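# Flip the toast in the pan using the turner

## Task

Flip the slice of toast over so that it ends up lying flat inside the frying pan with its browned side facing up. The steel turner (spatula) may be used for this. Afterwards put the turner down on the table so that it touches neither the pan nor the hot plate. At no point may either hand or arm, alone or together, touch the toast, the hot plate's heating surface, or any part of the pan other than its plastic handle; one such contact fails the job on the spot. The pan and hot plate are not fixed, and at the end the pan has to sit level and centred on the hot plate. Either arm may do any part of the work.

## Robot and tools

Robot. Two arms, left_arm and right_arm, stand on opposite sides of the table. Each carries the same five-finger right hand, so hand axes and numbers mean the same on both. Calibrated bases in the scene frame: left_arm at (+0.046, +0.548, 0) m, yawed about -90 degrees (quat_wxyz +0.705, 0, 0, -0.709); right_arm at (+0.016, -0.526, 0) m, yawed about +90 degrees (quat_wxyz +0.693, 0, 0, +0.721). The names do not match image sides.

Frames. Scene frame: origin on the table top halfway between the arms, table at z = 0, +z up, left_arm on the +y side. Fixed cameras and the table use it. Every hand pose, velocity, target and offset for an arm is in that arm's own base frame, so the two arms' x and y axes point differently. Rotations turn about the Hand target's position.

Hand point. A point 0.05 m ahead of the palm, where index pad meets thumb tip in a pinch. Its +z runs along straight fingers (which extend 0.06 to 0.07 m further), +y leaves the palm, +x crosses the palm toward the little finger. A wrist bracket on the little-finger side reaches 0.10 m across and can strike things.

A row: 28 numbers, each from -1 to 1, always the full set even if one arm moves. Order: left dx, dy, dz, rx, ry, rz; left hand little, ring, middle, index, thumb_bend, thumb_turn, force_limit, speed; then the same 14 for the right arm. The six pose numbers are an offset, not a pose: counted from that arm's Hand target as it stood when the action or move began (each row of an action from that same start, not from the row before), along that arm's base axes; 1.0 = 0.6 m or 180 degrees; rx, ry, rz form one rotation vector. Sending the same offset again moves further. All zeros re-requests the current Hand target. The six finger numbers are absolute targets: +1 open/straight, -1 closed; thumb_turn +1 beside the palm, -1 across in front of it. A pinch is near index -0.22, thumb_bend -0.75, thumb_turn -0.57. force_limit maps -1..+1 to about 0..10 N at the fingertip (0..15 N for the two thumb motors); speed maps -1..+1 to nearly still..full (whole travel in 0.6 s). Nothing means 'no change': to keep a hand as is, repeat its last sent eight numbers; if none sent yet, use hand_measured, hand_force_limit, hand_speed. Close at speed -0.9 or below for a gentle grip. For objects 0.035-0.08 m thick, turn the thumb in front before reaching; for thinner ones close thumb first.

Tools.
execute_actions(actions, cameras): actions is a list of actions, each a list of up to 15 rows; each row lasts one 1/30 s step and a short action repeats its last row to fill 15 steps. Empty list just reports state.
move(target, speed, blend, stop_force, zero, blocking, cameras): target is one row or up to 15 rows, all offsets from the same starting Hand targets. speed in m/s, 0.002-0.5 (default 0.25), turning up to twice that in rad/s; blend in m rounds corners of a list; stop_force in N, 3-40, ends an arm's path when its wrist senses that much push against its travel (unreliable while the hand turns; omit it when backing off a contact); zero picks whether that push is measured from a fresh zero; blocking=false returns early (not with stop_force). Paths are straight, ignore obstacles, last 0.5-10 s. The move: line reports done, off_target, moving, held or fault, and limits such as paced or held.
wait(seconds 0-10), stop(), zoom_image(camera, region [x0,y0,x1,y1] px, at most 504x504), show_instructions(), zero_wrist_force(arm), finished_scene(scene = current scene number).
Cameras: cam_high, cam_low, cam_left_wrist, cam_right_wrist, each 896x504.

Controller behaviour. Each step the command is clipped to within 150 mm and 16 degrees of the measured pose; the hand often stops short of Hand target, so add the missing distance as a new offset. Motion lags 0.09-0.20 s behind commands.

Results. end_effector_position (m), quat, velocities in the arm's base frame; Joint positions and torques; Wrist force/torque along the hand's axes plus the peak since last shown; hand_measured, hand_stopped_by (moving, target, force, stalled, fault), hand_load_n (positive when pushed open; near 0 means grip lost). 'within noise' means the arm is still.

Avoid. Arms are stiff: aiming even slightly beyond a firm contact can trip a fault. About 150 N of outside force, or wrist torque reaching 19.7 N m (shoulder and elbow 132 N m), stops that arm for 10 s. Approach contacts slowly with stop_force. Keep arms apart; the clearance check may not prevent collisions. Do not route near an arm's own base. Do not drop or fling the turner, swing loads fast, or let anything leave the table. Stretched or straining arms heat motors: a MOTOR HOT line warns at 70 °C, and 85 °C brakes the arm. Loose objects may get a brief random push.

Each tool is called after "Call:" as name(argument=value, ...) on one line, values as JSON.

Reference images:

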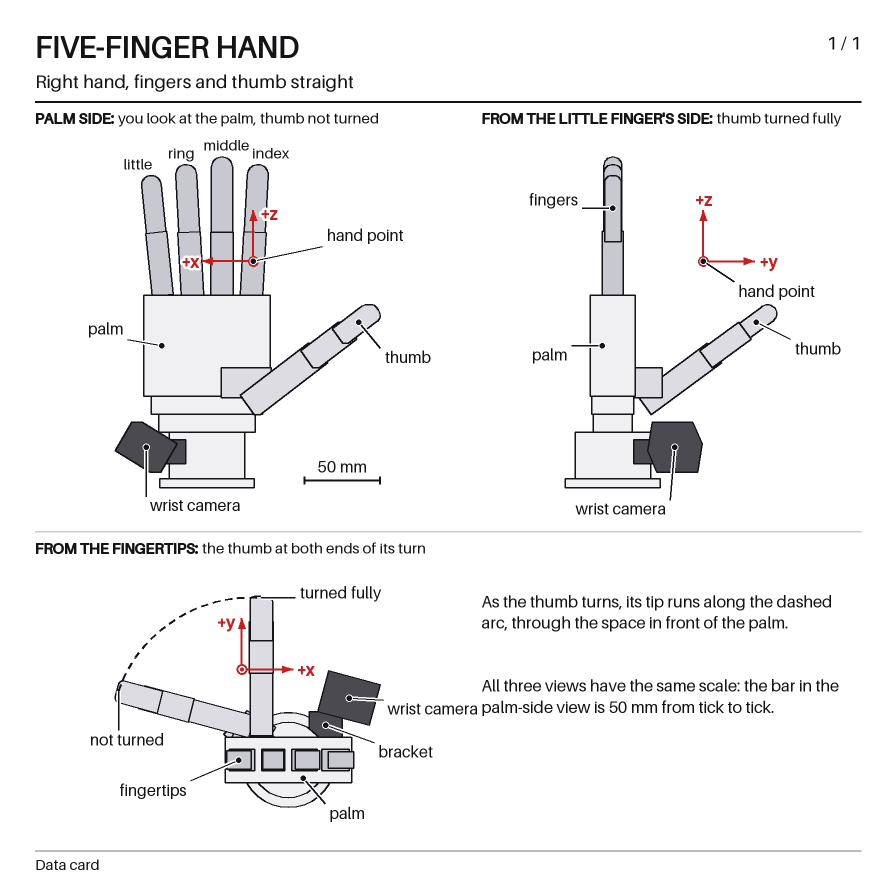

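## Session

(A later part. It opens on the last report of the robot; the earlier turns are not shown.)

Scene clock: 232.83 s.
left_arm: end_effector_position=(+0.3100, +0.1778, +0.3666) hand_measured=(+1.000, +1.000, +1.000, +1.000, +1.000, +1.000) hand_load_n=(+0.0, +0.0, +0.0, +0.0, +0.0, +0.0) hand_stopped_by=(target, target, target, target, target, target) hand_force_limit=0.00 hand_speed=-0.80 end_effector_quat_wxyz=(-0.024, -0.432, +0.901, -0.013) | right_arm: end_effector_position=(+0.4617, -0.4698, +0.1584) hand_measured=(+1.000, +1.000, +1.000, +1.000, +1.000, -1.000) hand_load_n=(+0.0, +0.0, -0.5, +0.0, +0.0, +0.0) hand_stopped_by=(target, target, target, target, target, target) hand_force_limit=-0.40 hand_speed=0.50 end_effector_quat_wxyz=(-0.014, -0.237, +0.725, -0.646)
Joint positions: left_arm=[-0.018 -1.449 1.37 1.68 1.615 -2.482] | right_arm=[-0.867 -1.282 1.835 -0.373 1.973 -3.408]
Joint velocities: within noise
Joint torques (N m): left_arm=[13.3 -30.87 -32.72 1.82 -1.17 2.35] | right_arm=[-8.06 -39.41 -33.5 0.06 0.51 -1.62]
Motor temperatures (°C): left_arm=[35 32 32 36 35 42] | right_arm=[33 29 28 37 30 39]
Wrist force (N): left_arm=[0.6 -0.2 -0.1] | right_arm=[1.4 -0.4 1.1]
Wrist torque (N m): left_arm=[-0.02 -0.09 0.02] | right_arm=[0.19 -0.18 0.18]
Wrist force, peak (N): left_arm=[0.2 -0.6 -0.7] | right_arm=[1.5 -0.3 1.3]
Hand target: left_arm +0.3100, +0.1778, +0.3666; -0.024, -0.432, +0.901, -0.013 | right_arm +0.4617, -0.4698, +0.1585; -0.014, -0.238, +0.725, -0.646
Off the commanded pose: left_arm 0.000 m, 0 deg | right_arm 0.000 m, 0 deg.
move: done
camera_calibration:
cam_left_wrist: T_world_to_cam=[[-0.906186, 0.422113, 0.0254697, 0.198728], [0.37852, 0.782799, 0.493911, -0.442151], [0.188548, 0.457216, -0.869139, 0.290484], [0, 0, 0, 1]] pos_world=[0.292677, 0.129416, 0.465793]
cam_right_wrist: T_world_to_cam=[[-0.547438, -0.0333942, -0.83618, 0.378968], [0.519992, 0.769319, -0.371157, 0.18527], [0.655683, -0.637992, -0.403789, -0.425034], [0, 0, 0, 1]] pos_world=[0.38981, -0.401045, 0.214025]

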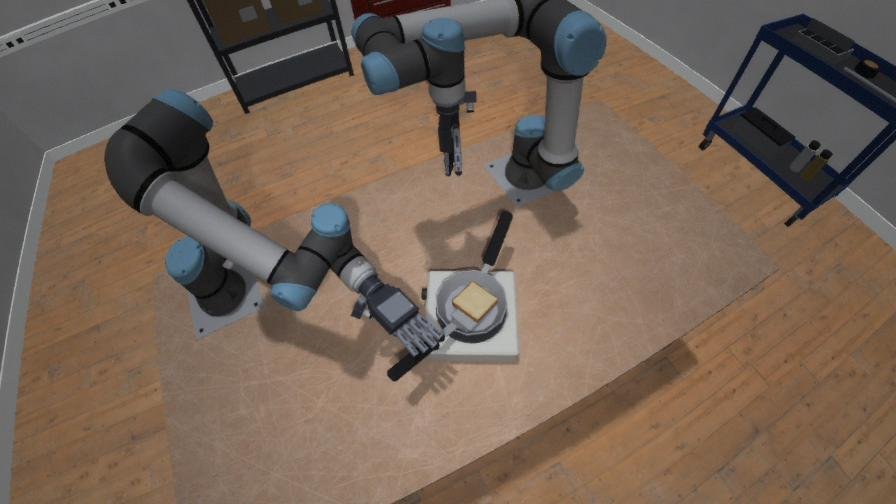

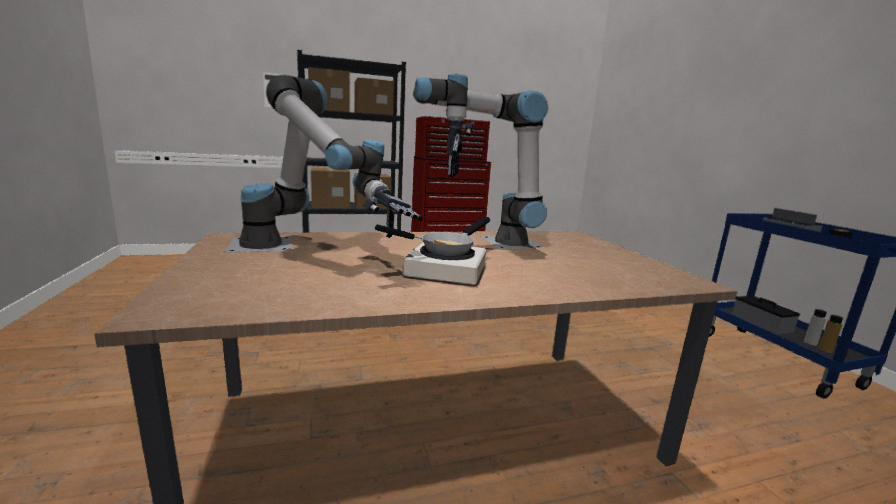

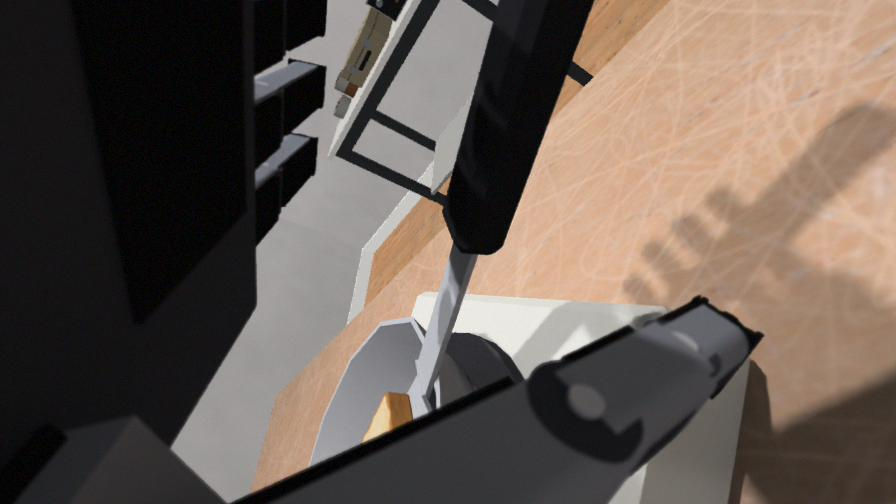

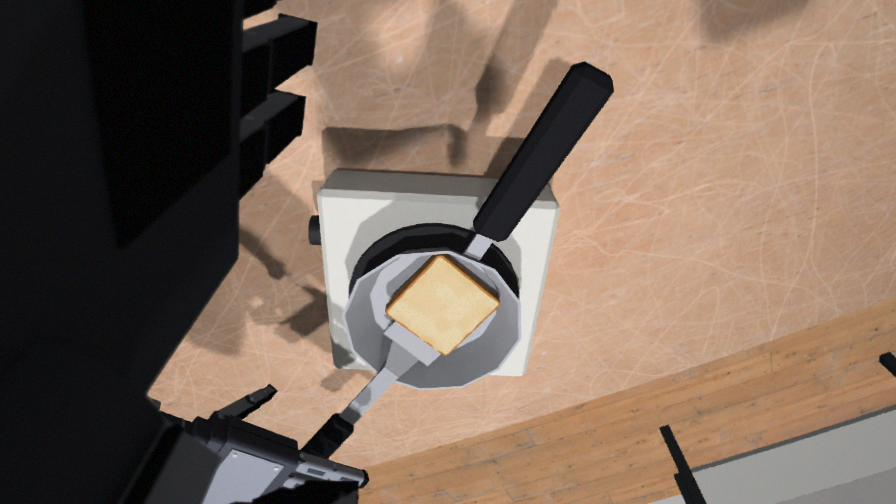

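Call:
zoom_image(camera="cam_left_wrist", region=[380, 100, 640, 360])

Call:
zoom_image(camera="cam_right_wrist", region=[280, 360, 420, 500])

Scaled by 1.938 from the camera's 896x504 image, which has a finer 1280x720 frame.

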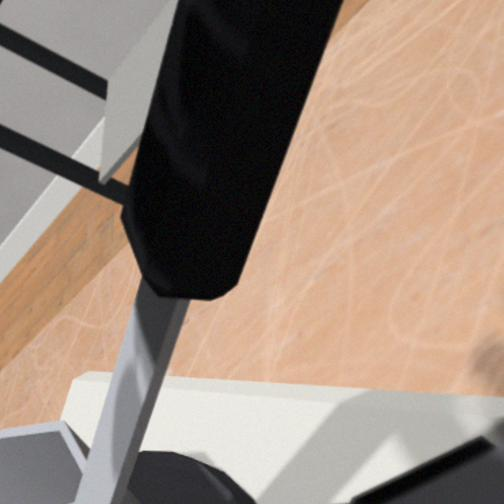

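Scaled by 3.600 from the camera's 896x504 image, which has a finer 1280x720 frame.

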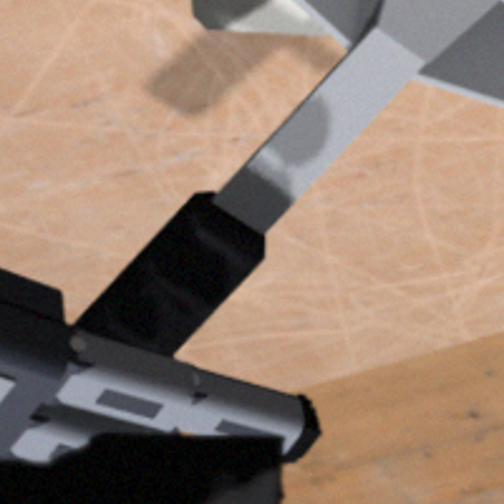

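Call:
move(target=[0,0,0,0,0,0,1,1,1,1,1,1,0,-0.8, -0.0102,-0.0890,-0.0647,0,0,0,1,1,1,1,1,-1,-0.4,0.5], speed=0.03, stop_force=3)

Call:
zoom_image(camera="cam_low", region=[360, 175, 460, 275])

Call:
zoom_image(camera="cam_high", region=[370, 270, 500, 390])

Scene clock: 249.30 s.
left_arm: end_effector_position=(+0.3100, +0.1778, +0.3666) hand_measured=(+1.000, +1.000, +1.000, +1.000, +1.000, +1.000) hand_load_n=(+0.0, +0.0, +0.0, +0.0, +0.0, +0.0) hand_stopped_by=(target, target, target, target, target, target) hand_force_limit=0.00 hand_speed=-0.80 end_effector_quat_wxyz=(-0.024, -0.432, +0.901, -0.013) | right_arm: end_effector_position=(+0.4556, -0.5232, +0.1197) hand_measured=(+1.000, +1.000, +1.000, +1.000, +1.000, -1.000) hand_load_n=(+0.0, +0.0, +0.0, +0.0, +0.0, +0.5) hand_stopped_by=(target, target, target, target, target, target) hand_force_limit=-0.40 hand_speed=0.50 end_effector_quat_wxyz=(-0.014, -0.238, +0.725, -0.646)
Joint positions: left_arm=[-0.018 -1.449 1.37 1.68 1.615 -2.482] | right_arm=[-0.951 -1.176 1.801 -0.451 1.891 -3.424]
Joint velocities: within noise
Joint torques (N m): left_arm=[11.33 -29.67 -33.44 2 -1.26 2.57] | right_arm=[9.19 -46.81 -14.08 0.63 0.97 1.5]
Motor temperatures (°C): left_arm=[35 32 32 36 35 42] | right_arm=[33 29 28 37 30 39]
Wrist force (N): left_arm=[0.5 -0.2 -0.2] | right_arm=[1.2 -0.8 1.1]
Wrist torque (N m): left_arm=[0.00 -0.07 0.01] | right_arm=[0.14 -0.12 0.15]
Wrist force, peak (N): left_arm=[0.5 -0.5 -0.7] | right_arm=[1.5 -0.6 1.6]
Hand target: left_arm +0.3100, +0.1778, +0.3666; -0.024, -0.432, +0.901, -0.013 | right_arm +0.4556, -0.5232, +0.1197; -0.014, -0.238, +0.725, -0.646
Off the commanded pose: left_arm 0.000 m, 0 deg | right_arm 0.000 m, 0 deg.
move: done
camera_calibration:
cam_left_wrist: T_world_to_cam=[[-0.906186, 0.422112, 0.0254697, 0.198728], [0.37852, 0.782799, 0.493911, -0.442151], [0.188548, 0.457216, -0.869139, 0.290484], [0, 0, 0, 1]] pos_world=[0.292677, 0.129416, 0.465793]
cam_right_wrist: T_world_to_cam=[[-0.547444, -0.033529, -0.83617, 0.341359], [0.519957, 0.76929, -0.371265, 0.215167], [0.655706, -0.638019, -0.40371, -0.470816], [0, 0, 0, 1]] pos_world=[0.383714, -0.45447, 0.175245]

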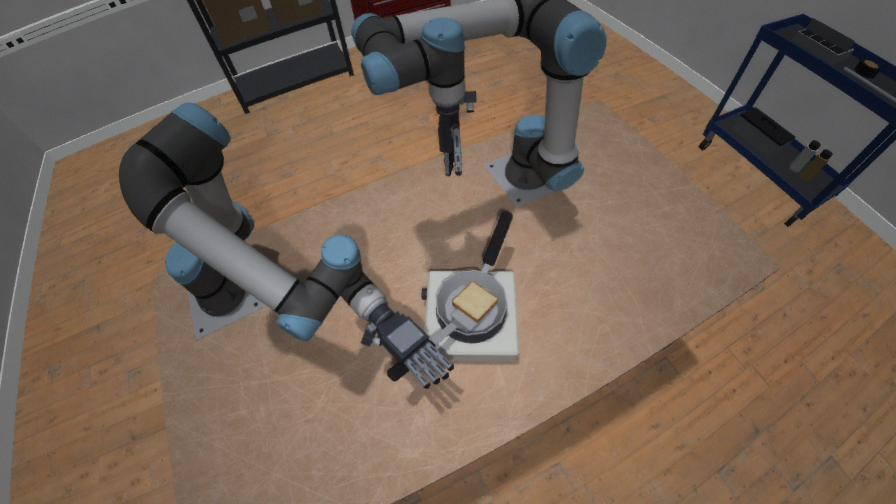

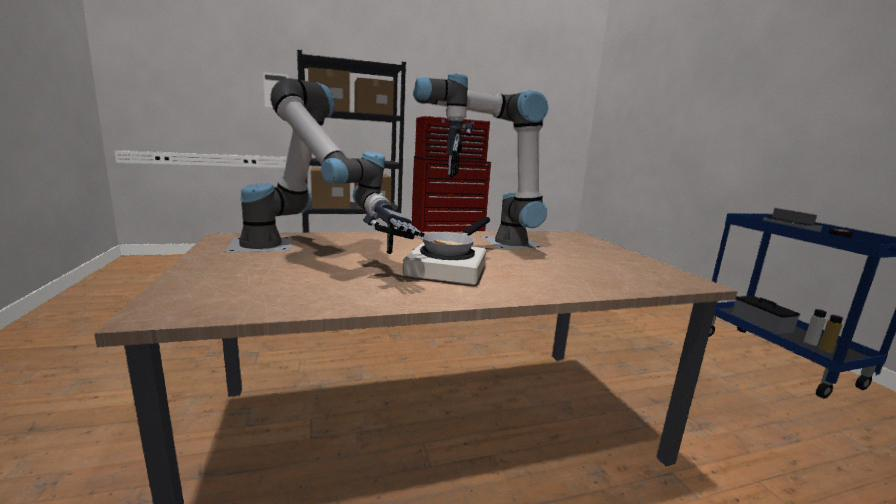

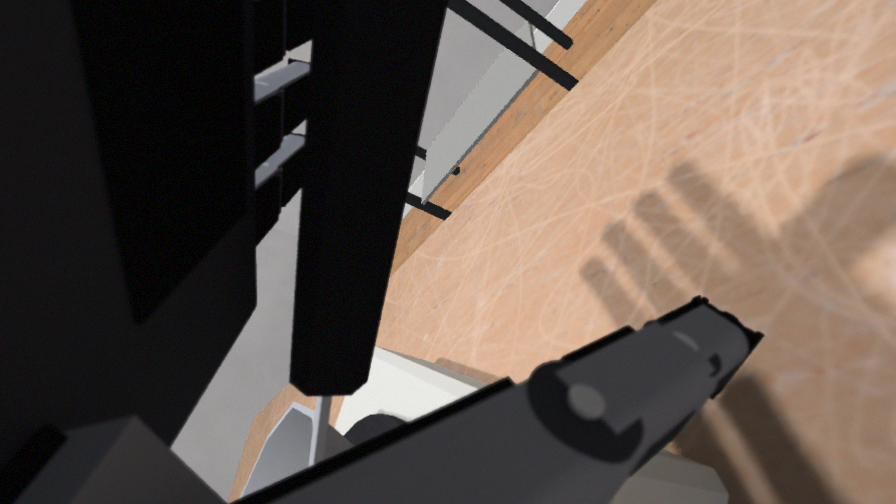

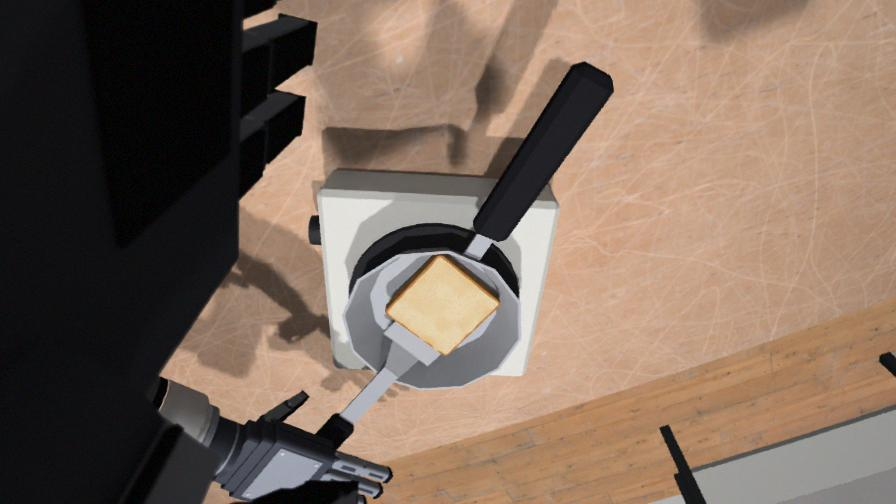

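Scaled by 5.040 from the camera's 896x504 image, which has a finer 1280x720 frame.

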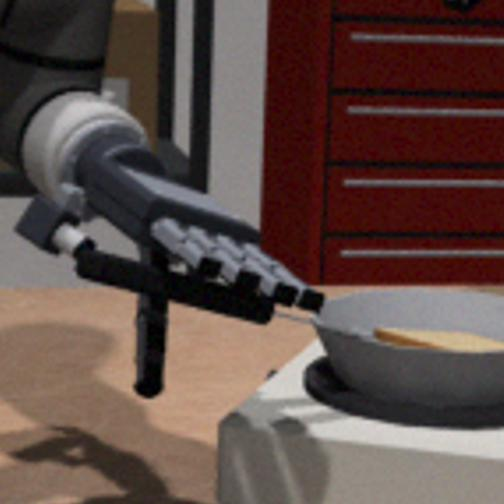

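Scaled by 3.877 from the camera's 896x504 image, which has a finer 1280x720 frame.

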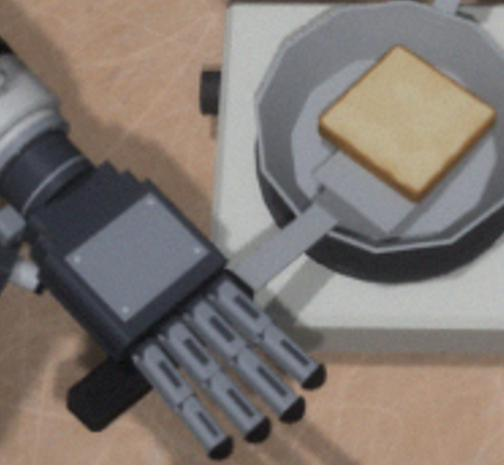

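Call:
execute_actions(actions=[[[0,0,0,0,0,0,1,1,1,1,1,1,0,-0.8,0,0,0,0,0,0,1,1,1,1,-1,-1,-0.8,-0.4]]], cameras=[])

Call:
wait(seconds=1.5, cameras=["cam_left_wrist","cam_low"])

Call:
zoom_image(camera="cam_low", region=[360, 175, 460, 275])

Scene clock: 255.17 s.
left_arm: end_effector_position=(+0.3100, +0.1778, +0.3666) hand_measured=(+1.000, +1.000, +1.000, +1.000, +1.000, +1.000) hand_load_n=(+0.0, +0.0, +0.0, +0.0, +0.0, +0.0) hand_stopped_by=(target, target, target, target, target, target) hand_force_limit=0.00 hand_speed=-0.80 end_effector_quat_wxyz=(-0.024, -0.432, +0.901, -0.013) | right_arm: end_effector_position=(+0.4556, -0.5232, +0.1197) hand_measured=(+1.000, +1.000, +1.000, +1.000, -1.000, -1.000) hand_load_n=(+0.0, +0.0, +0.0, +0.0, +0.0, +0.5) hand_stopped_by=(target, target, target, target, target, target) hand_force_limit=-0.80 hand_speed=-0.40 end_effector_quat_wxyz=(-0.014, -0.238, +0.725, -0.646)
Joint positions: left_arm=[-0.018 -1.449 1.37 1.68 1.615 -2.482] | right_arm=[-0.951 -1.176 1.801 -0.451 1.891 -3.424]
Joint velocities: within noise
Joint torques (N m): left_arm=[12.55 -30.38 -32.16 1.98 -1.18 2.45] | right_arm=[8.23 -45.97 -22.44 -0.34 0.82 1.37]
Motor temperatures (°C): left_arm=[35 32 32 36 35 42] | right_arm=[33 29 28 37 30 39]
Wrist force (N): left_arm=[0.4 -0.2 -0.2] | right_arm=[1.2 -0.6 1.2]
Wrist torque (N m): left_arm=[-0.02 -0.05 0.00] | right_arm=[0.17 -0.12 0.15]
Wrist force, peak (N): left_arm=[0.7 -0.6 -0.4] | right_arm=[1.5 -1.0 1.3]
Hand target: left_arm +0.3100, +0.1778, +0.3666; -0.024, -0.432, +0.901, -0.013 | right_arm +0.4556, -0.5232, +0.1197; -0.014, -0.238, +0.725, -0.646
Off the commanded pose: left_arm 0.000 m, 0 deg | right_arm 0.000 m, 0 deg.
Step readings (end_effector_position of left_arm | right_arm):
0: (+0.3100, +0.1778, +0.3666) | (+0.4556, -0.5232, +0.1197)
1: (+0.3100, +0.1778, +0.3666) | (+0.4556, -0.5232, +0.1197)
2: (+0.3100, +0.1778, +0.3666) | (+0.4556, -0.5232, +0.1197)
4: (+0.3100, +0.1778, +0.3666) | (+0.4556, -0.5232, +0.1197)
8: (+0.3100, +0.1778, +0.3666) | (+0.4556, -0.5232, +0.1197)
15: (+0.3100, +0.1778, +0.3666) | (+0.4556, -0.5232, +0.1197)
No camera images: "cameras" was empty.

Scene clock: 256.67 s.
left_arm: end_effector_position=(+0.3100, +0.1778, +0.3666) hand_measured=(+1.000, +1.000, +1.000, +1.000, +1.000, +1.000) hand_load_n=(+0.0, +0.0, +0.0, +0.0, +0.0, +0.0) hand_stopped_by=(target, target, target, target, target, target) hand_force_limit=0.00 hand_speed=-0.80 end_effector_quat_wxyz=(-0.024, -0.432, +0.901, -0.013) | right_arm: end_effector_position=(+0.4556, -0.5232, +0.1197) hand_measured=(+1.000, +1.000, +1.000, +1.000, -1.000, -1.000) hand_load_n=(+0.0, +0.0, +0.0, +0.0, +0.0, +0.0) hand_stopped_by=(target, target, target, target, target, target) hand_force_limit=-0.80 hand_speed=-0.40 end_effector_quat_wxyz=(-0.014, -0.238, +0.725, -0.646)
Joint positions: left_arm=[-0.018 -1.449 1.37 1.68 1.615 -2.482] | right_arm=[-0.951 -1.176 1.801 -0.451 1.891 -3.424]
Joint velocities: within noise
Joint torques (N m): left_arm=[11.09 -29.48 -33.02 1.92 -1.18 2.46] | right_arm=[8.25 -45.16 -24.72 -0.61 0.71 1.54]
Motor temperatures (°C): left_arm=[35 32 32 36 35 42] | right_arm=[33 29 28 37 30 39]
Wrist force (N): left_arm=[0.5 -0.1 -0.1] | right_arm=[1.3 -0.7 1.1]
Wrist torque (N m): left_arm=[0.00 -0.08 0.02] | right_arm=[0.15 -0.14 0.16]
Wrist force, peak (N): left_arm=[0.2 -0.8 -0.4] | right_arm=[1.5 -0.9 1.3]
Hand target: left_arm +0.3100, +0.1778, +0.3666; -0.024, -0.432, +0.901, -0.013 | right_arm +0.4556, -0.5232, +0.1197; -0.014, -0.238, +0.725, -0.646
Off the commanded pose: left_arm 0.000 m, 0 deg | right_arm 0.000 m, 0 deg.
wait: 1.50 s; at rest by 0.17 s
camera_calibration:
cam_left_wrist: T_world_to_cam=[[-0.906186, 0.422112, 0.0254697, 0.198728], [0.37852, 0.782799, 0.493911, -0.442151], [0.188548, 0.457216, -0.869139, 0.290484], [0, 0, 0, 1]] pos_world=[0.292677, 0.129416, 0.465793]
Images, in order (width x height): cam_low 896x504, cam_left_wrist 896x504.

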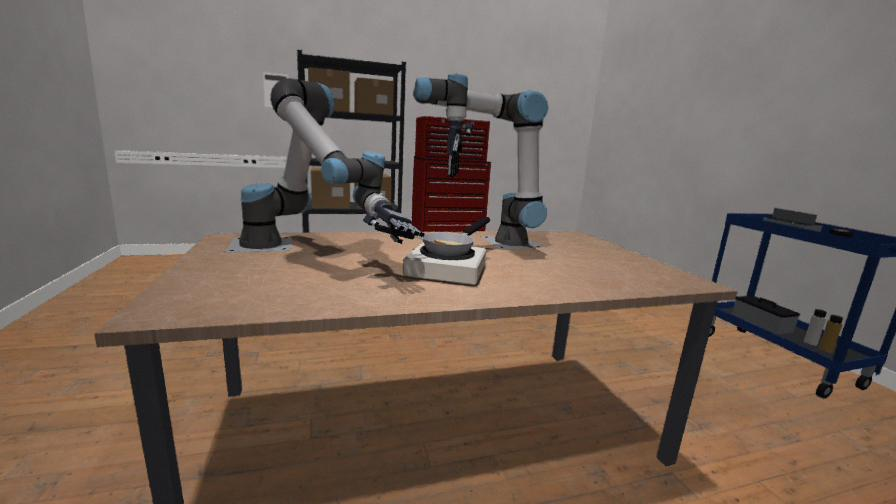

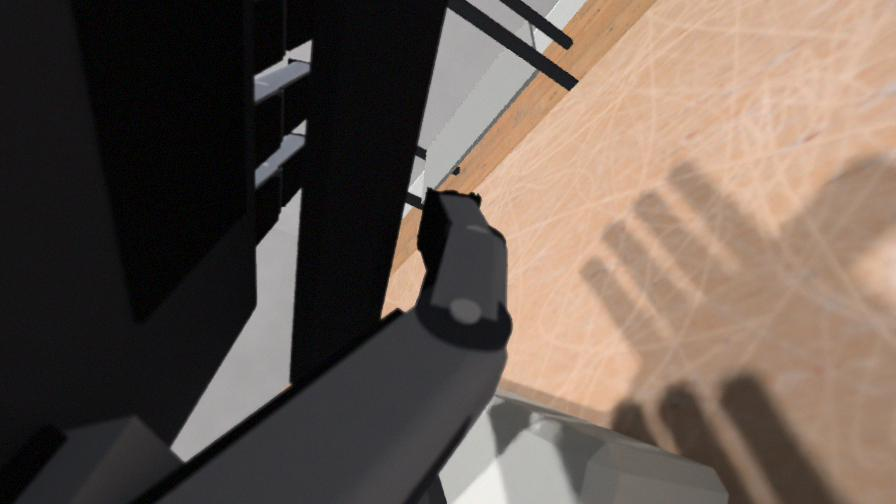

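Scaled by 5.040 from the camera's 896x504 image, which has a finer 1280x720 frame.

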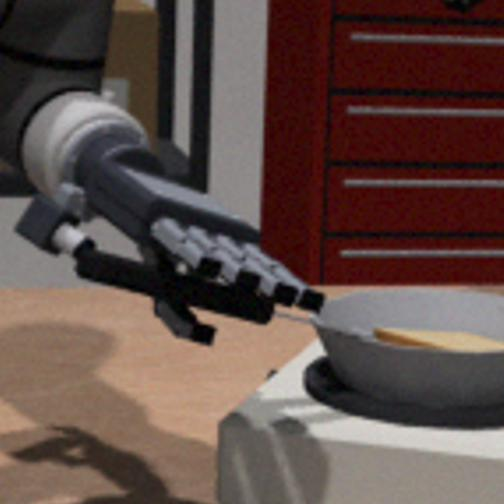

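Call:
execute_actions(actions=[[[0,0,0,0,0,0,1,1,1,1,1,1,0,-0.8,0,0,0,0,0,0,-1,-1,-1,1,-1,-1,-0.7,-0.5]]], cameras=[])

Call:
wait(seconds=2, cameras=["cam_left_wrist","cam_low"])

Call:
zoom_image(camera="cam_low", region=[360, 175, 460, 275])

Scene clock: 260.40 s.
left_arm: end_effector_position=(+0.3100, +0.1778, +0.3666) hand_measured=(+1.000, +1.000, +1.000, +1.000, +1.000, +1.000) hand_load_n=(+0.0, +0.0, +0.0, +0.0, +0.0, +0.0) hand_stopped_by=(target, target, target, target, target, target) hand_force_limit=0.00 hand_speed=-0.80 end_effector_quat_wxyz=(-0.024, -0.432, +0.901, -0.013) | right_arm: end_effector_position=(+0.4556, -0.5232, +0.1197) hand_measured=(-1.000, -1.000, -0.218, +1.000, -1.000, -1.000) hand_load_n=(+0.0, +0.5, +5.5, +0.0, +0.5, +0.0) hand_stopped_by=(target, target, force, target, target, target) hand_force_limit=-0.70 hand_speed=-0.50 end_effector_quat_wxyz=(-0.014, -0.238, +0.725, -0.646)
Joint positions: left_arm=[-0.018 -1.449 1.37 1.68 1.615 -2.482] | right_arm=[-0.951 -1.176 1.801 -0.451 1.891 -3.424]
Joint velocities: within noise
Joint torques (N m): left_arm=[12.64 -30.66 -33.01 2.01 -1.08 2.36] | right_arm=[6.98 -46.68 -28.7 -1.54 0.57 1.48]
Motor temperatures (°C): left_arm=[35 32 32 36 35 42] | right_arm=[33 29 28 37 29 39]
Wrist force (N): left_arm=[0.2 -0.7 -0.2] | right_arm=[1.1 0.0 1.4]
Wrist torque (N m): left_arm=[-0.08 -0.03 -0.01] | right_arm=[0.16 -0.12 0.18]
Wrist force, peak (N): left_arm=[0.6 -0.4 -0.6] | right_arm=[1.4 -0.8 1.4]
Hand target: left_arm +0.3100, +0.1778, +0.3666; -0.024, -0.432, +0.901, -0.013 | right_arm +0.4556, -0.5232, +0.1197; -0.014, -0.238, +0.725, -0.646
Off the commanded pose: left_arm 0.000 m, 0 deg | right_arm 0.000 m, 0 deg.
Step readings (end_effector_position of left_arm | right_arm):
0: (+0.3100, +0.1778, +0.3666) | (+0.4556, -0.5232, +0.1197)
1: (+0.3100, +0.1778, +0.3666) | (+0.4556, -0.5232, +0.1197)
2: (+0.3100, +0.1778, +0.3666) | (+0.4556, -0.5232, +0.1197)
4: (+0.3100, +0.1778, +0.3666) | (+0.4556, -0.5232, +0.1197)
8: (+0.3100, +0.1778, +0.3666) | (+0.4556, -0.5232, +0.1197)
15: (+0.3100, +0.1778, +0.3666) | (+0.4556, -0.5232, +0.1197)
No camera images: "cameras" was empty.

Scene clock: 262.40 s.
left_arm: end_effector_position=(+0.3100, +0.1778, +0.3666) hand_measured=(+1.000, +1.000, +1.000, +1.000, +1.000, +1.000) hand_load_n=(+0.0, +0.0, +0.0, +0.0, +0.0, +0.0) hand_stopped_by=(target, target, target, target, target, target) hand_force_limit=0.00 hand_speed=-0.80 end_effector_quat_wxyz=(-0.024, -0.432, +0.901, -0.013) | right_arm: end_effector_position=(+0.4556, -0.5232, +0.1197) hand_measured=(-1.000, -1.000, -0.218, +1.000, -1.000, -1.000) hand_load_n=(+0.0, +0.5, +5.5, -0.5, +1.0, +0.0) hand_stopped_by=(target, target, force, target, target, target) hand_force_limit=-0.70 hand_speed=-0.50 end_effector_quat_wxyz=(-0.014, -0.238, +0.725, -0.646)
Joint positions: left_arm=[-0.018 -1.449 1.37 1.68 1.615 -2.482] | right_arm=[-0.951 -1.176 1.801 -0.451 1.891 -3.424]
Joint velocities: within noise
Joint torques (N m): left_arm=[13.55 -29.93 -32.42 2.07 -1.18 2.45] | right_arm=[7.16 -46.25 -30.54 -1.9 0.63 1.31]
Motor temperatures (°C): left_arm=[35 32 32 36 35 42] | right_arm=[33 29 28 37 29 39]
Wrist force (N): left_arm=[0.3 -0.4 -0.3] | right_arm=[1.0 0.2 1.3]
Wrist torque (N m): left_arm=[-0.04 -0.05 0.00] | right_arm=[0.19 -0.11 0.18]
Wrist force, peak (N): left_arm=[0.4 -0.4 -0.7] | right_arm=[1.1 0.2 1.6]
Hand target: left_arm +0.3100, +0.1778, +0.3666; -0.024, -0.432, +0.901, -0.013 | right_arm +0.4556, -0.5232, +0.1197; -0.014, -0.238, +0.725, -0.646
Off the commanded pose: left_arm 0.000 m, 0 deg | right_arm 0.000 m, 0 deg.
wait: 2.00 s; at rest by 0.17 s
camera_calibration:
cam_left_wrist: T_world_to_cam=[[-0.906186, 0.422112, 0.0254697, 0.198728], [0.37852, 0.782799, 0.493911, -0.442151], [0.188548, 0.457216, -0.869139, 0.290484], [0, 0, 0, 1]] pos_world=[0.292677, 0.129416, 0.465793]
Images, in order (width x height): cam_low 896x504, cam_left_wrist 896x504.

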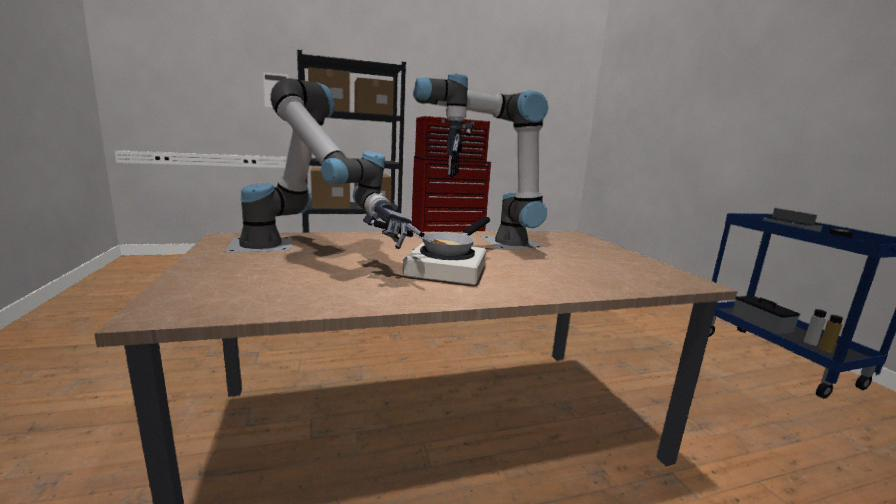

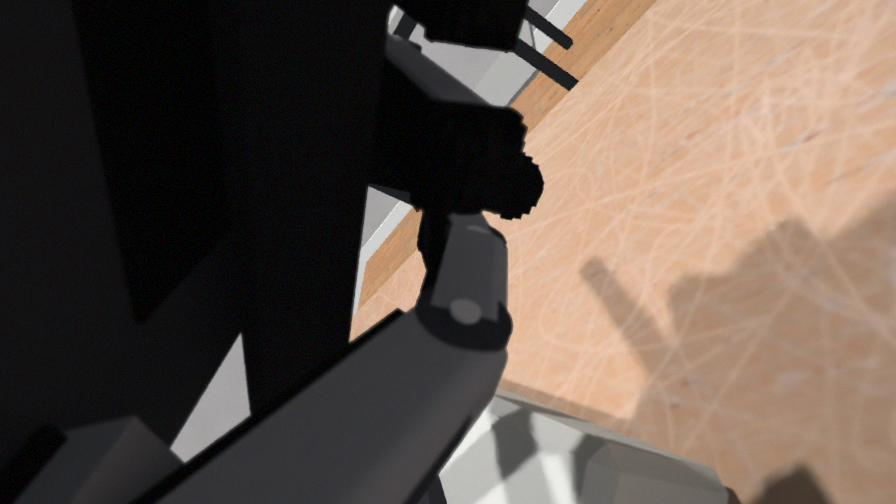

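Scaled by 5.040 from the camera's 896x504 image, which has a finer 1280x720 frame.

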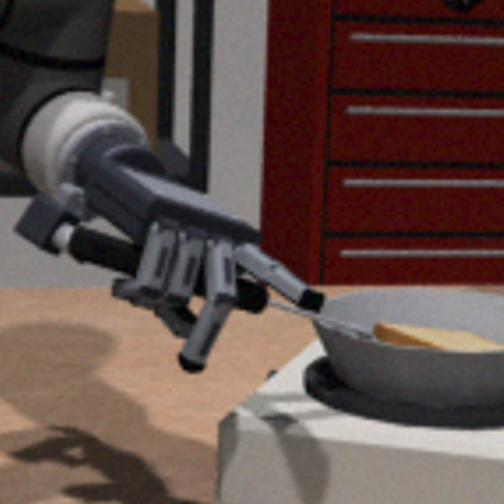

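Call:
execute_actions(actions=[[[0,0,0,0,0,0,1,1,1,1,1,1,0,-0.8,0,0,0,0,0,0,1,1,1,1,-1,-1,-0.7,-0.2]]], cameras=[])

Call:
wait(seconds=1, cameras=[])

Call:
execute_actions(actions=[[[0,0,0,0,0,0,1,1,1,1,1,1,0,-0.8,0,0,0,0,0,0,1,1,1,1,1,-1,-0.7,-0.2]]], cameras=[])

Call:
wait(seconds=1)

Call:
zoom_image(camera="cam_low", region=[360, 175, 460, 275])

Call:
zoom_image(camera="cam_right_wrist", region=[300, 220, 550, 440])

Scene clock: 266.53 s.
left_arm: end_effector_position=(+0.3100, +0.1778, +0.3666) hand_measured=(+1.000, +1.000, +1.000, +1.000, +1.000, +1.000) hand_load_n=(+0.0, +0.0, +0.0, +0.0, +0.0, +0.0) hand_stopped_by=(target, target, target, target, target, target) hand_force_limit=0.00 hand_speed=-0.80 end_effector_quat_wxyz=(-0.024, -0.432, +0.901, -0.013) | right_arm: end_effector_position=(+0.4556, -0.5232, +0.1197) hand_measured=(+1.000, +1.000, +1.000, +1.000, -1.000, -1.000) hand_load_n=(+0.0, +0.0, +0.0, +0.0, +0.0, +0.0) hand_stopped_by=(target, target, target, target, target, target) hand_force_limit=-0.70 hand_speed=-0.20 end_effector_quat_wxyz=(-0.014, -0.238, +0.725, -0.646)
Joint positions: left_arm=[-0.018 -1.449 1.37 1.68 1.615 -2.482] | right_arm=[-0.951 -1.176 1.801 -0.451 1.891 -3.424]
Joint velocities: within noise
Joint torques (N m): left_arm=[13.31 -28.78 -32.62 1.93 -1.4 2.29] | right_arm=[6.28 -44.66 -29.57 -2.51 0.56 1.5]
Motor temperatures (°C): left_arm=[35 32 32 36 35 42] | right_arm=[33 29 28 37 29 39]
Wrist force (N): left_arm=[0.3 0.0 -0.3] | right_arm=[1.3 -0.7 1.2]
Wrist torque (N m): left_arm=[0.03 -0.04 0.01] | right_arm=[0.15 -0.14 0.16]
Wrist force, peak (N): left_arm=[0.8 -0.3 -0.7] | right_arm=[1.5 -0.8 1.3]
Hand target: left_arm +0.3100, +0.1778, +0.3666; -0.024, -0.432, +0.901, -0.013 | right_arm +0.4556, -0.5232, +0.1197; -0.014, -0.238, +0.725, -0.646
Off the commanded pose: left_arm 0.000 m, 0 deg | right_arm 0.000 m, 0 deg.
Step readings (end_effector_position of left_arm | right_arm):
0: (+0.3100, +0.1778, +0.3666) | (+0.4556, -0.5232, +0.1197)
1: (+0.3100, +0.1778, +0.3666) | (+0.4556, -0.5232, +0.1197)
2: (+0.3100, +0.1778, +0.3666) | (+0.4556, -0.5232, +0.1197)
4: (+0.3100, +0.1778, +0.3666) | (+0.4556, -0.5232, +0.1197)
8: (+0.3100, +0.1778, +0.3666) | (+0.4556, -0.5232, +0.1197)
15: (+0.3100, +0.1778, +0.3666) | (+0.4556, -0.5232, +0.1197)
No camera images: "cameras" was empty.

Scene clock: 267.53 s.
left_arm: end_effector_position=(+0.3100, +0.1778, +0.3666) hand_measured=(+1.000, +1.000, +1.000, +1.000, +1.000, +1.000) hand_load_n=(-0.5, +0.0, +0.5, +0.0, +0.0, +0.0) hand_stopped_by=(target, target, target, target, target, target) hand_force_limit=0.00 hand_speed=-0.80 end_effector_quat_wxyz=(-0.024, -0.432, +0.901, -0.013) | right_arm: end_effector_position=(+0.4556, -0.5232, +0.1197) hand_measured=(+1.000, +1.000, +1.000, +1.000, -1.000, -1.000) hand_load_n=(-0.5, +0.0, +0.0, -0.5, +0.0, +0.0) hand_stopped_by=(target, target, target, target, target, target) hand_force_limit=-0.70 hand_speed=-0.20 end_effector_quat_wxyz=(-0.014, -0.238, +0.725, -0.646)
Joint positions: left_arm=[-0.018 -1.449 1.37 1.68 1.615 -2.482] | right_arm=[-0.951 -1.176 1.801 -0.451 1.891 -3.424]
Joint velocities: within noise
Joint torques (N m): left_arm=[12.01 -30.11 -33.07 2.06 -1.09 2.4] | right_arm=[6.44 -44.22 -30.2 -3 0.31 1.38]
Motor temperatures (°C): left_arm=[35 32 32 36 35 42] | right_arm=[33 29 28 37 29 39]
Wrist force (N): left_arm=[0.3 -0.4 -0.2] | right_arm=[1.2 -0.8 1.3]
Wrist torque (N m): left_arm=[-0.04 -0.04 -0.01] | right_arm=[0.13 -0.13 0.15]
Wrist force, peak (N): left_arm=[0.5 -0.6 -0.4] | right_arm=[1.4 -0.9 1.3]
Hand target: left_arm +0.3100, +0.1778, +0.3666; -0.024, -0.432, +0.901, -0.013 | right_arm +0.4556, -0.5232, +0.1197; -0.014, -0.238, +0.725, -0.646
Off the commanded pose: left_arm 0.000 m, 0 deg | right_arm 0.000 m, 0 deg.
wait: 1.00 s; at rest by 0.17 s
No camera images: "cameras" was empty.

Scene clock: 270.20 s.
left_arm: end_effector_position=(+0.3100, +0.1778, +0.3666) hand_measured=(+1.000, +1.000, +1.000, +1.000, +1.000, +1.000) hand_load_n=(+0.0, +0.0, +0.0, +0.0, +0.0, +0.0) hand_stopped_by=(target, target, target, target, target, target) hand_force_limit=0.00 hand_speed=-0.80 end_effector_quat_wxyz=(-0.024, -0.432, +0.901, -0.013) | right_arm: end_effector_position=(+0.4556, -0.5232, +0.1197) hand_measured=(+1.000, +1.000, +1.000, +1.000, +1.000, -1.000) hand_load_n=(+0.0, +0.0, -0.5, +0.0, +0.0, +0.0) hand_stopped_by=(target, target, target, target, target, target) hand_force_limit=-0.70 hand_speed=-0.20 end_effector_quat_wxyz=(-0.014, -0.238, +0.725, -0.646)
Joint positions: left_arm=[-0.018 -1.449 1.37 1.68 1.615 -2.482] | right_arm=[-0.951 -1.176 1.801 -0.451 1.891 -3.424]
Joint velocities: within noise
Joint torques (N m): left_arm=[11.32 -29.52 -32.52 1.98 -1.32 2.29] | right_arm=[6.12 -44.56 -29.71 -3.46 0.33 1.39]
Motor temperatures (°C): left_arm=[35 32 32 36 35 42] | right_arm=[33 29 28 37 29 39]
Wrist force (N): left_arm=[0.3 -0.2 -0.6] | right_arm=[1.1 -0.8 1.2]
Wrist torque (N m): left_arm=[0.01 -0.04 0.00] | right_arm=[0.13 -0.11 0.14]
Wrist force, peak (N): left_arm=[0.5 -0.6 -0.5] | right_arm=[1.4 -0.8 1.6]
Hand target: left_arm +0.3100, +0.1778, +0.3666; -0.024, -0.432, +0.901, -0.013 | right_arm +0.4556, -0.5232, +0.1197; -0.014, -0.238, +0.725, -0.646
Off the commanded pose: left_arm 0.000 m, 0 deg | right_arm 0.000 m, 0 deg.
Step readings (end_effector_position of left_arm | right_arm):
0: (+0.3100, +0.1778, +0.3666) | (+0.4556, -0.5232, +0.1197)
1: (+0.3100, +0.1778, +0.3666) | (+0.4556, -0.5232, +0.1197)
2: (+0.3100, +0.1778, +0.3666) | (+0.4556, -0.5232, +0.1197)
4: (+0.3100, +0.1778, +0.3666) | (+0.4556, -0.5232, +0.1197)
8: (+0.3100, +0.1778, +0.3666) | (+0.4556, -0.5232, +0.1197)
15: (+0.3100, +0.1778, +0.3666) | (+0.4556, -0.5232, +0.1197)
No camera images: "cameras" was empty.

Scene clock: 271.20 s.
left_arm: end_effector_position=(+0.3100, +0.1778, +0.3666) hand_measured=(+1.000, +1.000, +1.000, +1.000, +1.000, +1.000) hand_load_n=(+0.0, +0.0, +0.5, +0.0, +0.0, +0.0) hand_stopped_by=(target, target, target, target, target, target) hand_force_limit=0.00 hand_speed=-0.80 end_effector_quat_wxyz=(-0.024, -0.432, +0.901, -0.013) | right_arm: end_effector_position=(+0.4556, -0.5232, +0.1197) hand_measured=(+1.000, +1.000, +1.000, +1.000, +1.000, -1.000) hand_load_n=(+0.0, +0.0, +0.0, +0.0, +0.0, +0.0) hand_stopped_by=(target, target, target, target, target, target) hand_force_limit=-0.70 hand_speed=-0.20 end_effector_quat_wxyz=(-0.014, -0.238, +0.725, -0.646)
Joint positions: left_arm=[-0.018 -1.449 1.37 1.68 1.615 -2.482] | right_arm=[-0.951 -1.176 1.801 -0.451 1.891 -3.424]
Joint velocities: within noise
Joint torques (N m): left_arm=[13.38 -31.89 -33.38 1.97 -1.06 2.37] | right_arm=[5.95 -45.33 -30.1 -3.43 0.12 1.42]
Motor temperatures (°C): left_arm=[35 32 32 36 35 42] | right_arm=[33 29 28 37 29 39]
Wrist force (N): left_arm=[0.2 -0.5 -0.3] | right_arm=[1.2 -0.8 1.5]
Wrist torque (N m): left_arm=[-0.05 -0.03 -0.02] | right_arm=[0.12 -0.12 0.15]
Wrist force, peak (N): left_arm=[0.3 -0.4 -0.7] | right_arm=[1.4 -1.0 1.4]
Hand target: left_arm +0.3100, +0.1778, +0.3666; -0.024, -0.432, +0.901, -0.013 | right_arm +0.4556, -0.5232, +0.1197; -0.014, -0.238, +0.725, -0.646
Off the commanded pose: left_arm 0.000 m, 0 deg | right_arm 0.000 m, 0 deg.
wait: 1.00 s; at rest by 0.17 s
camera_calibration:
cam_left_wrist: T_world_to_cam=[[-0.906186, 0.422113, 0.0254698, 0.198728], [0.37852, 0.782799, 0.493911, -0.442151], [0.188548, 0.457216, -0.869139, 0.290484], [0, 0, 0, 1]] pos_world=[0.292677, 0.129416, 0.465793]
cam_right_wrist: T_world_to_cam=[[-0.547435, -0.0335314, -0.836176, 0.341357], [0.519962, 0.769288, -0.371262, 0.215164], [0.655709, -0.638022, -0.4037, -0.470822], [0, 0, 0, 1]] pos_world=[0.383716, -0.454472, 0.175247]

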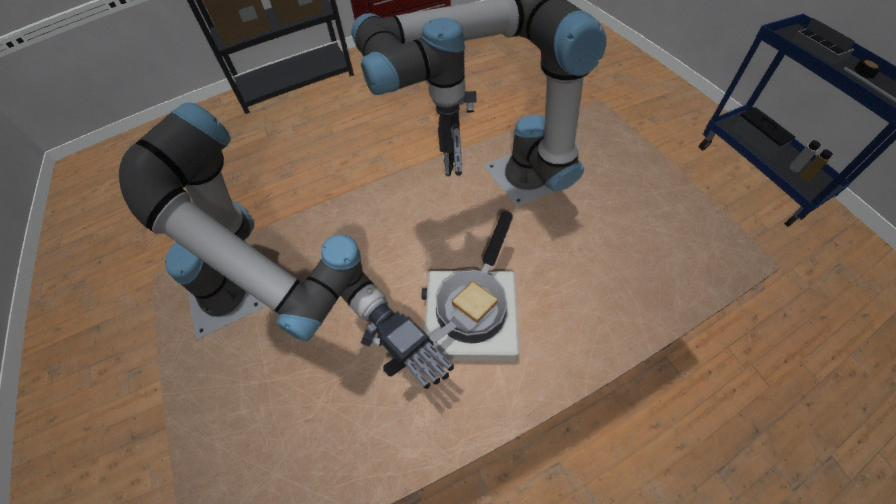

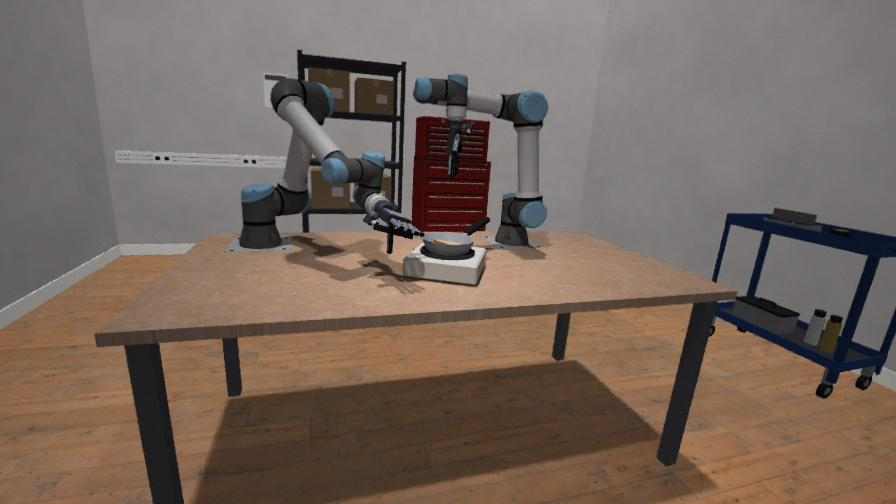

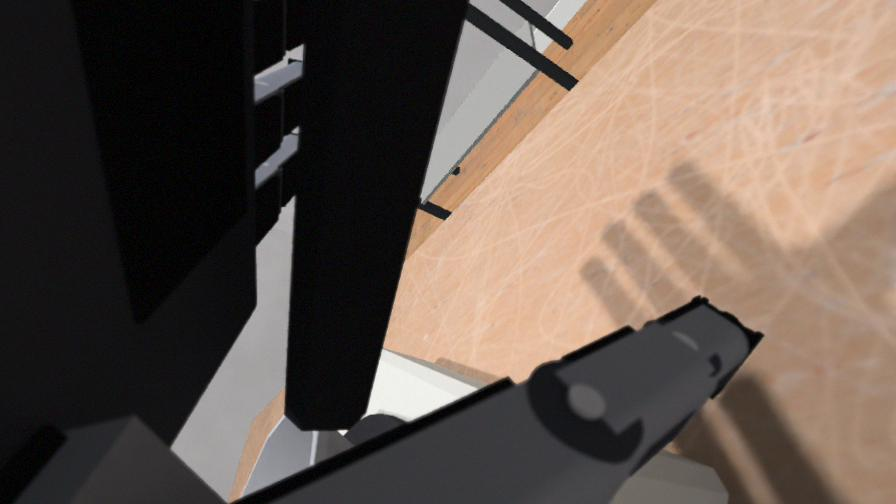

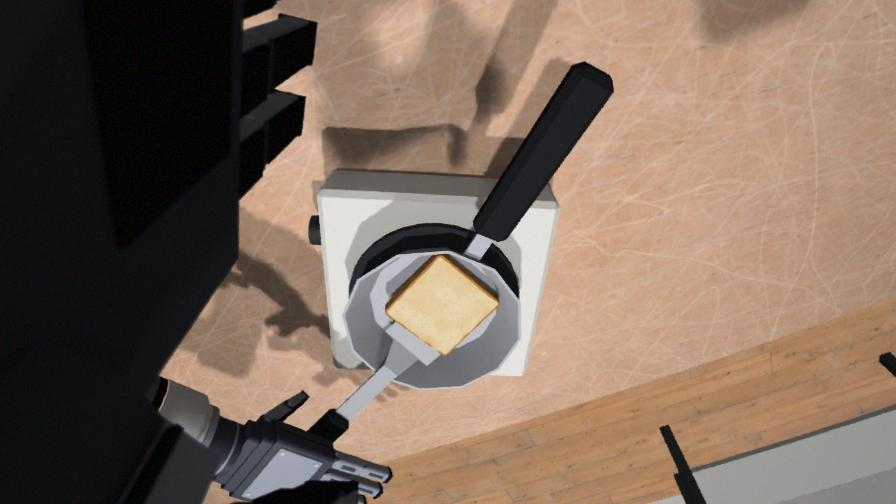

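Scaled by 5.040 from the camera's 896x504 image, which has a finer 1280x720 frame.

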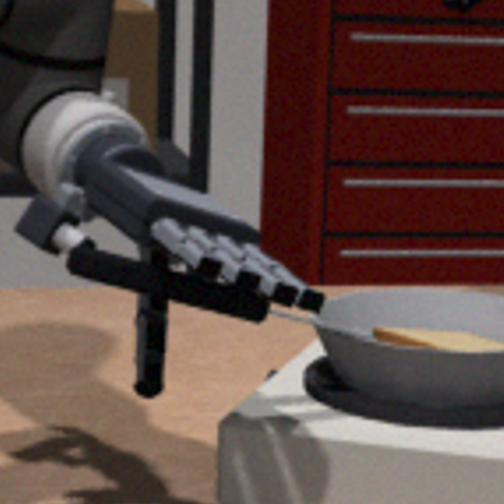

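Scaled by 2.016 from the camera's 896x504 image, which has a finer 1280x720 frame.

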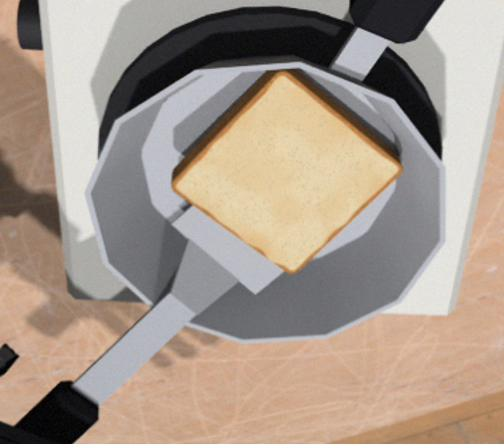

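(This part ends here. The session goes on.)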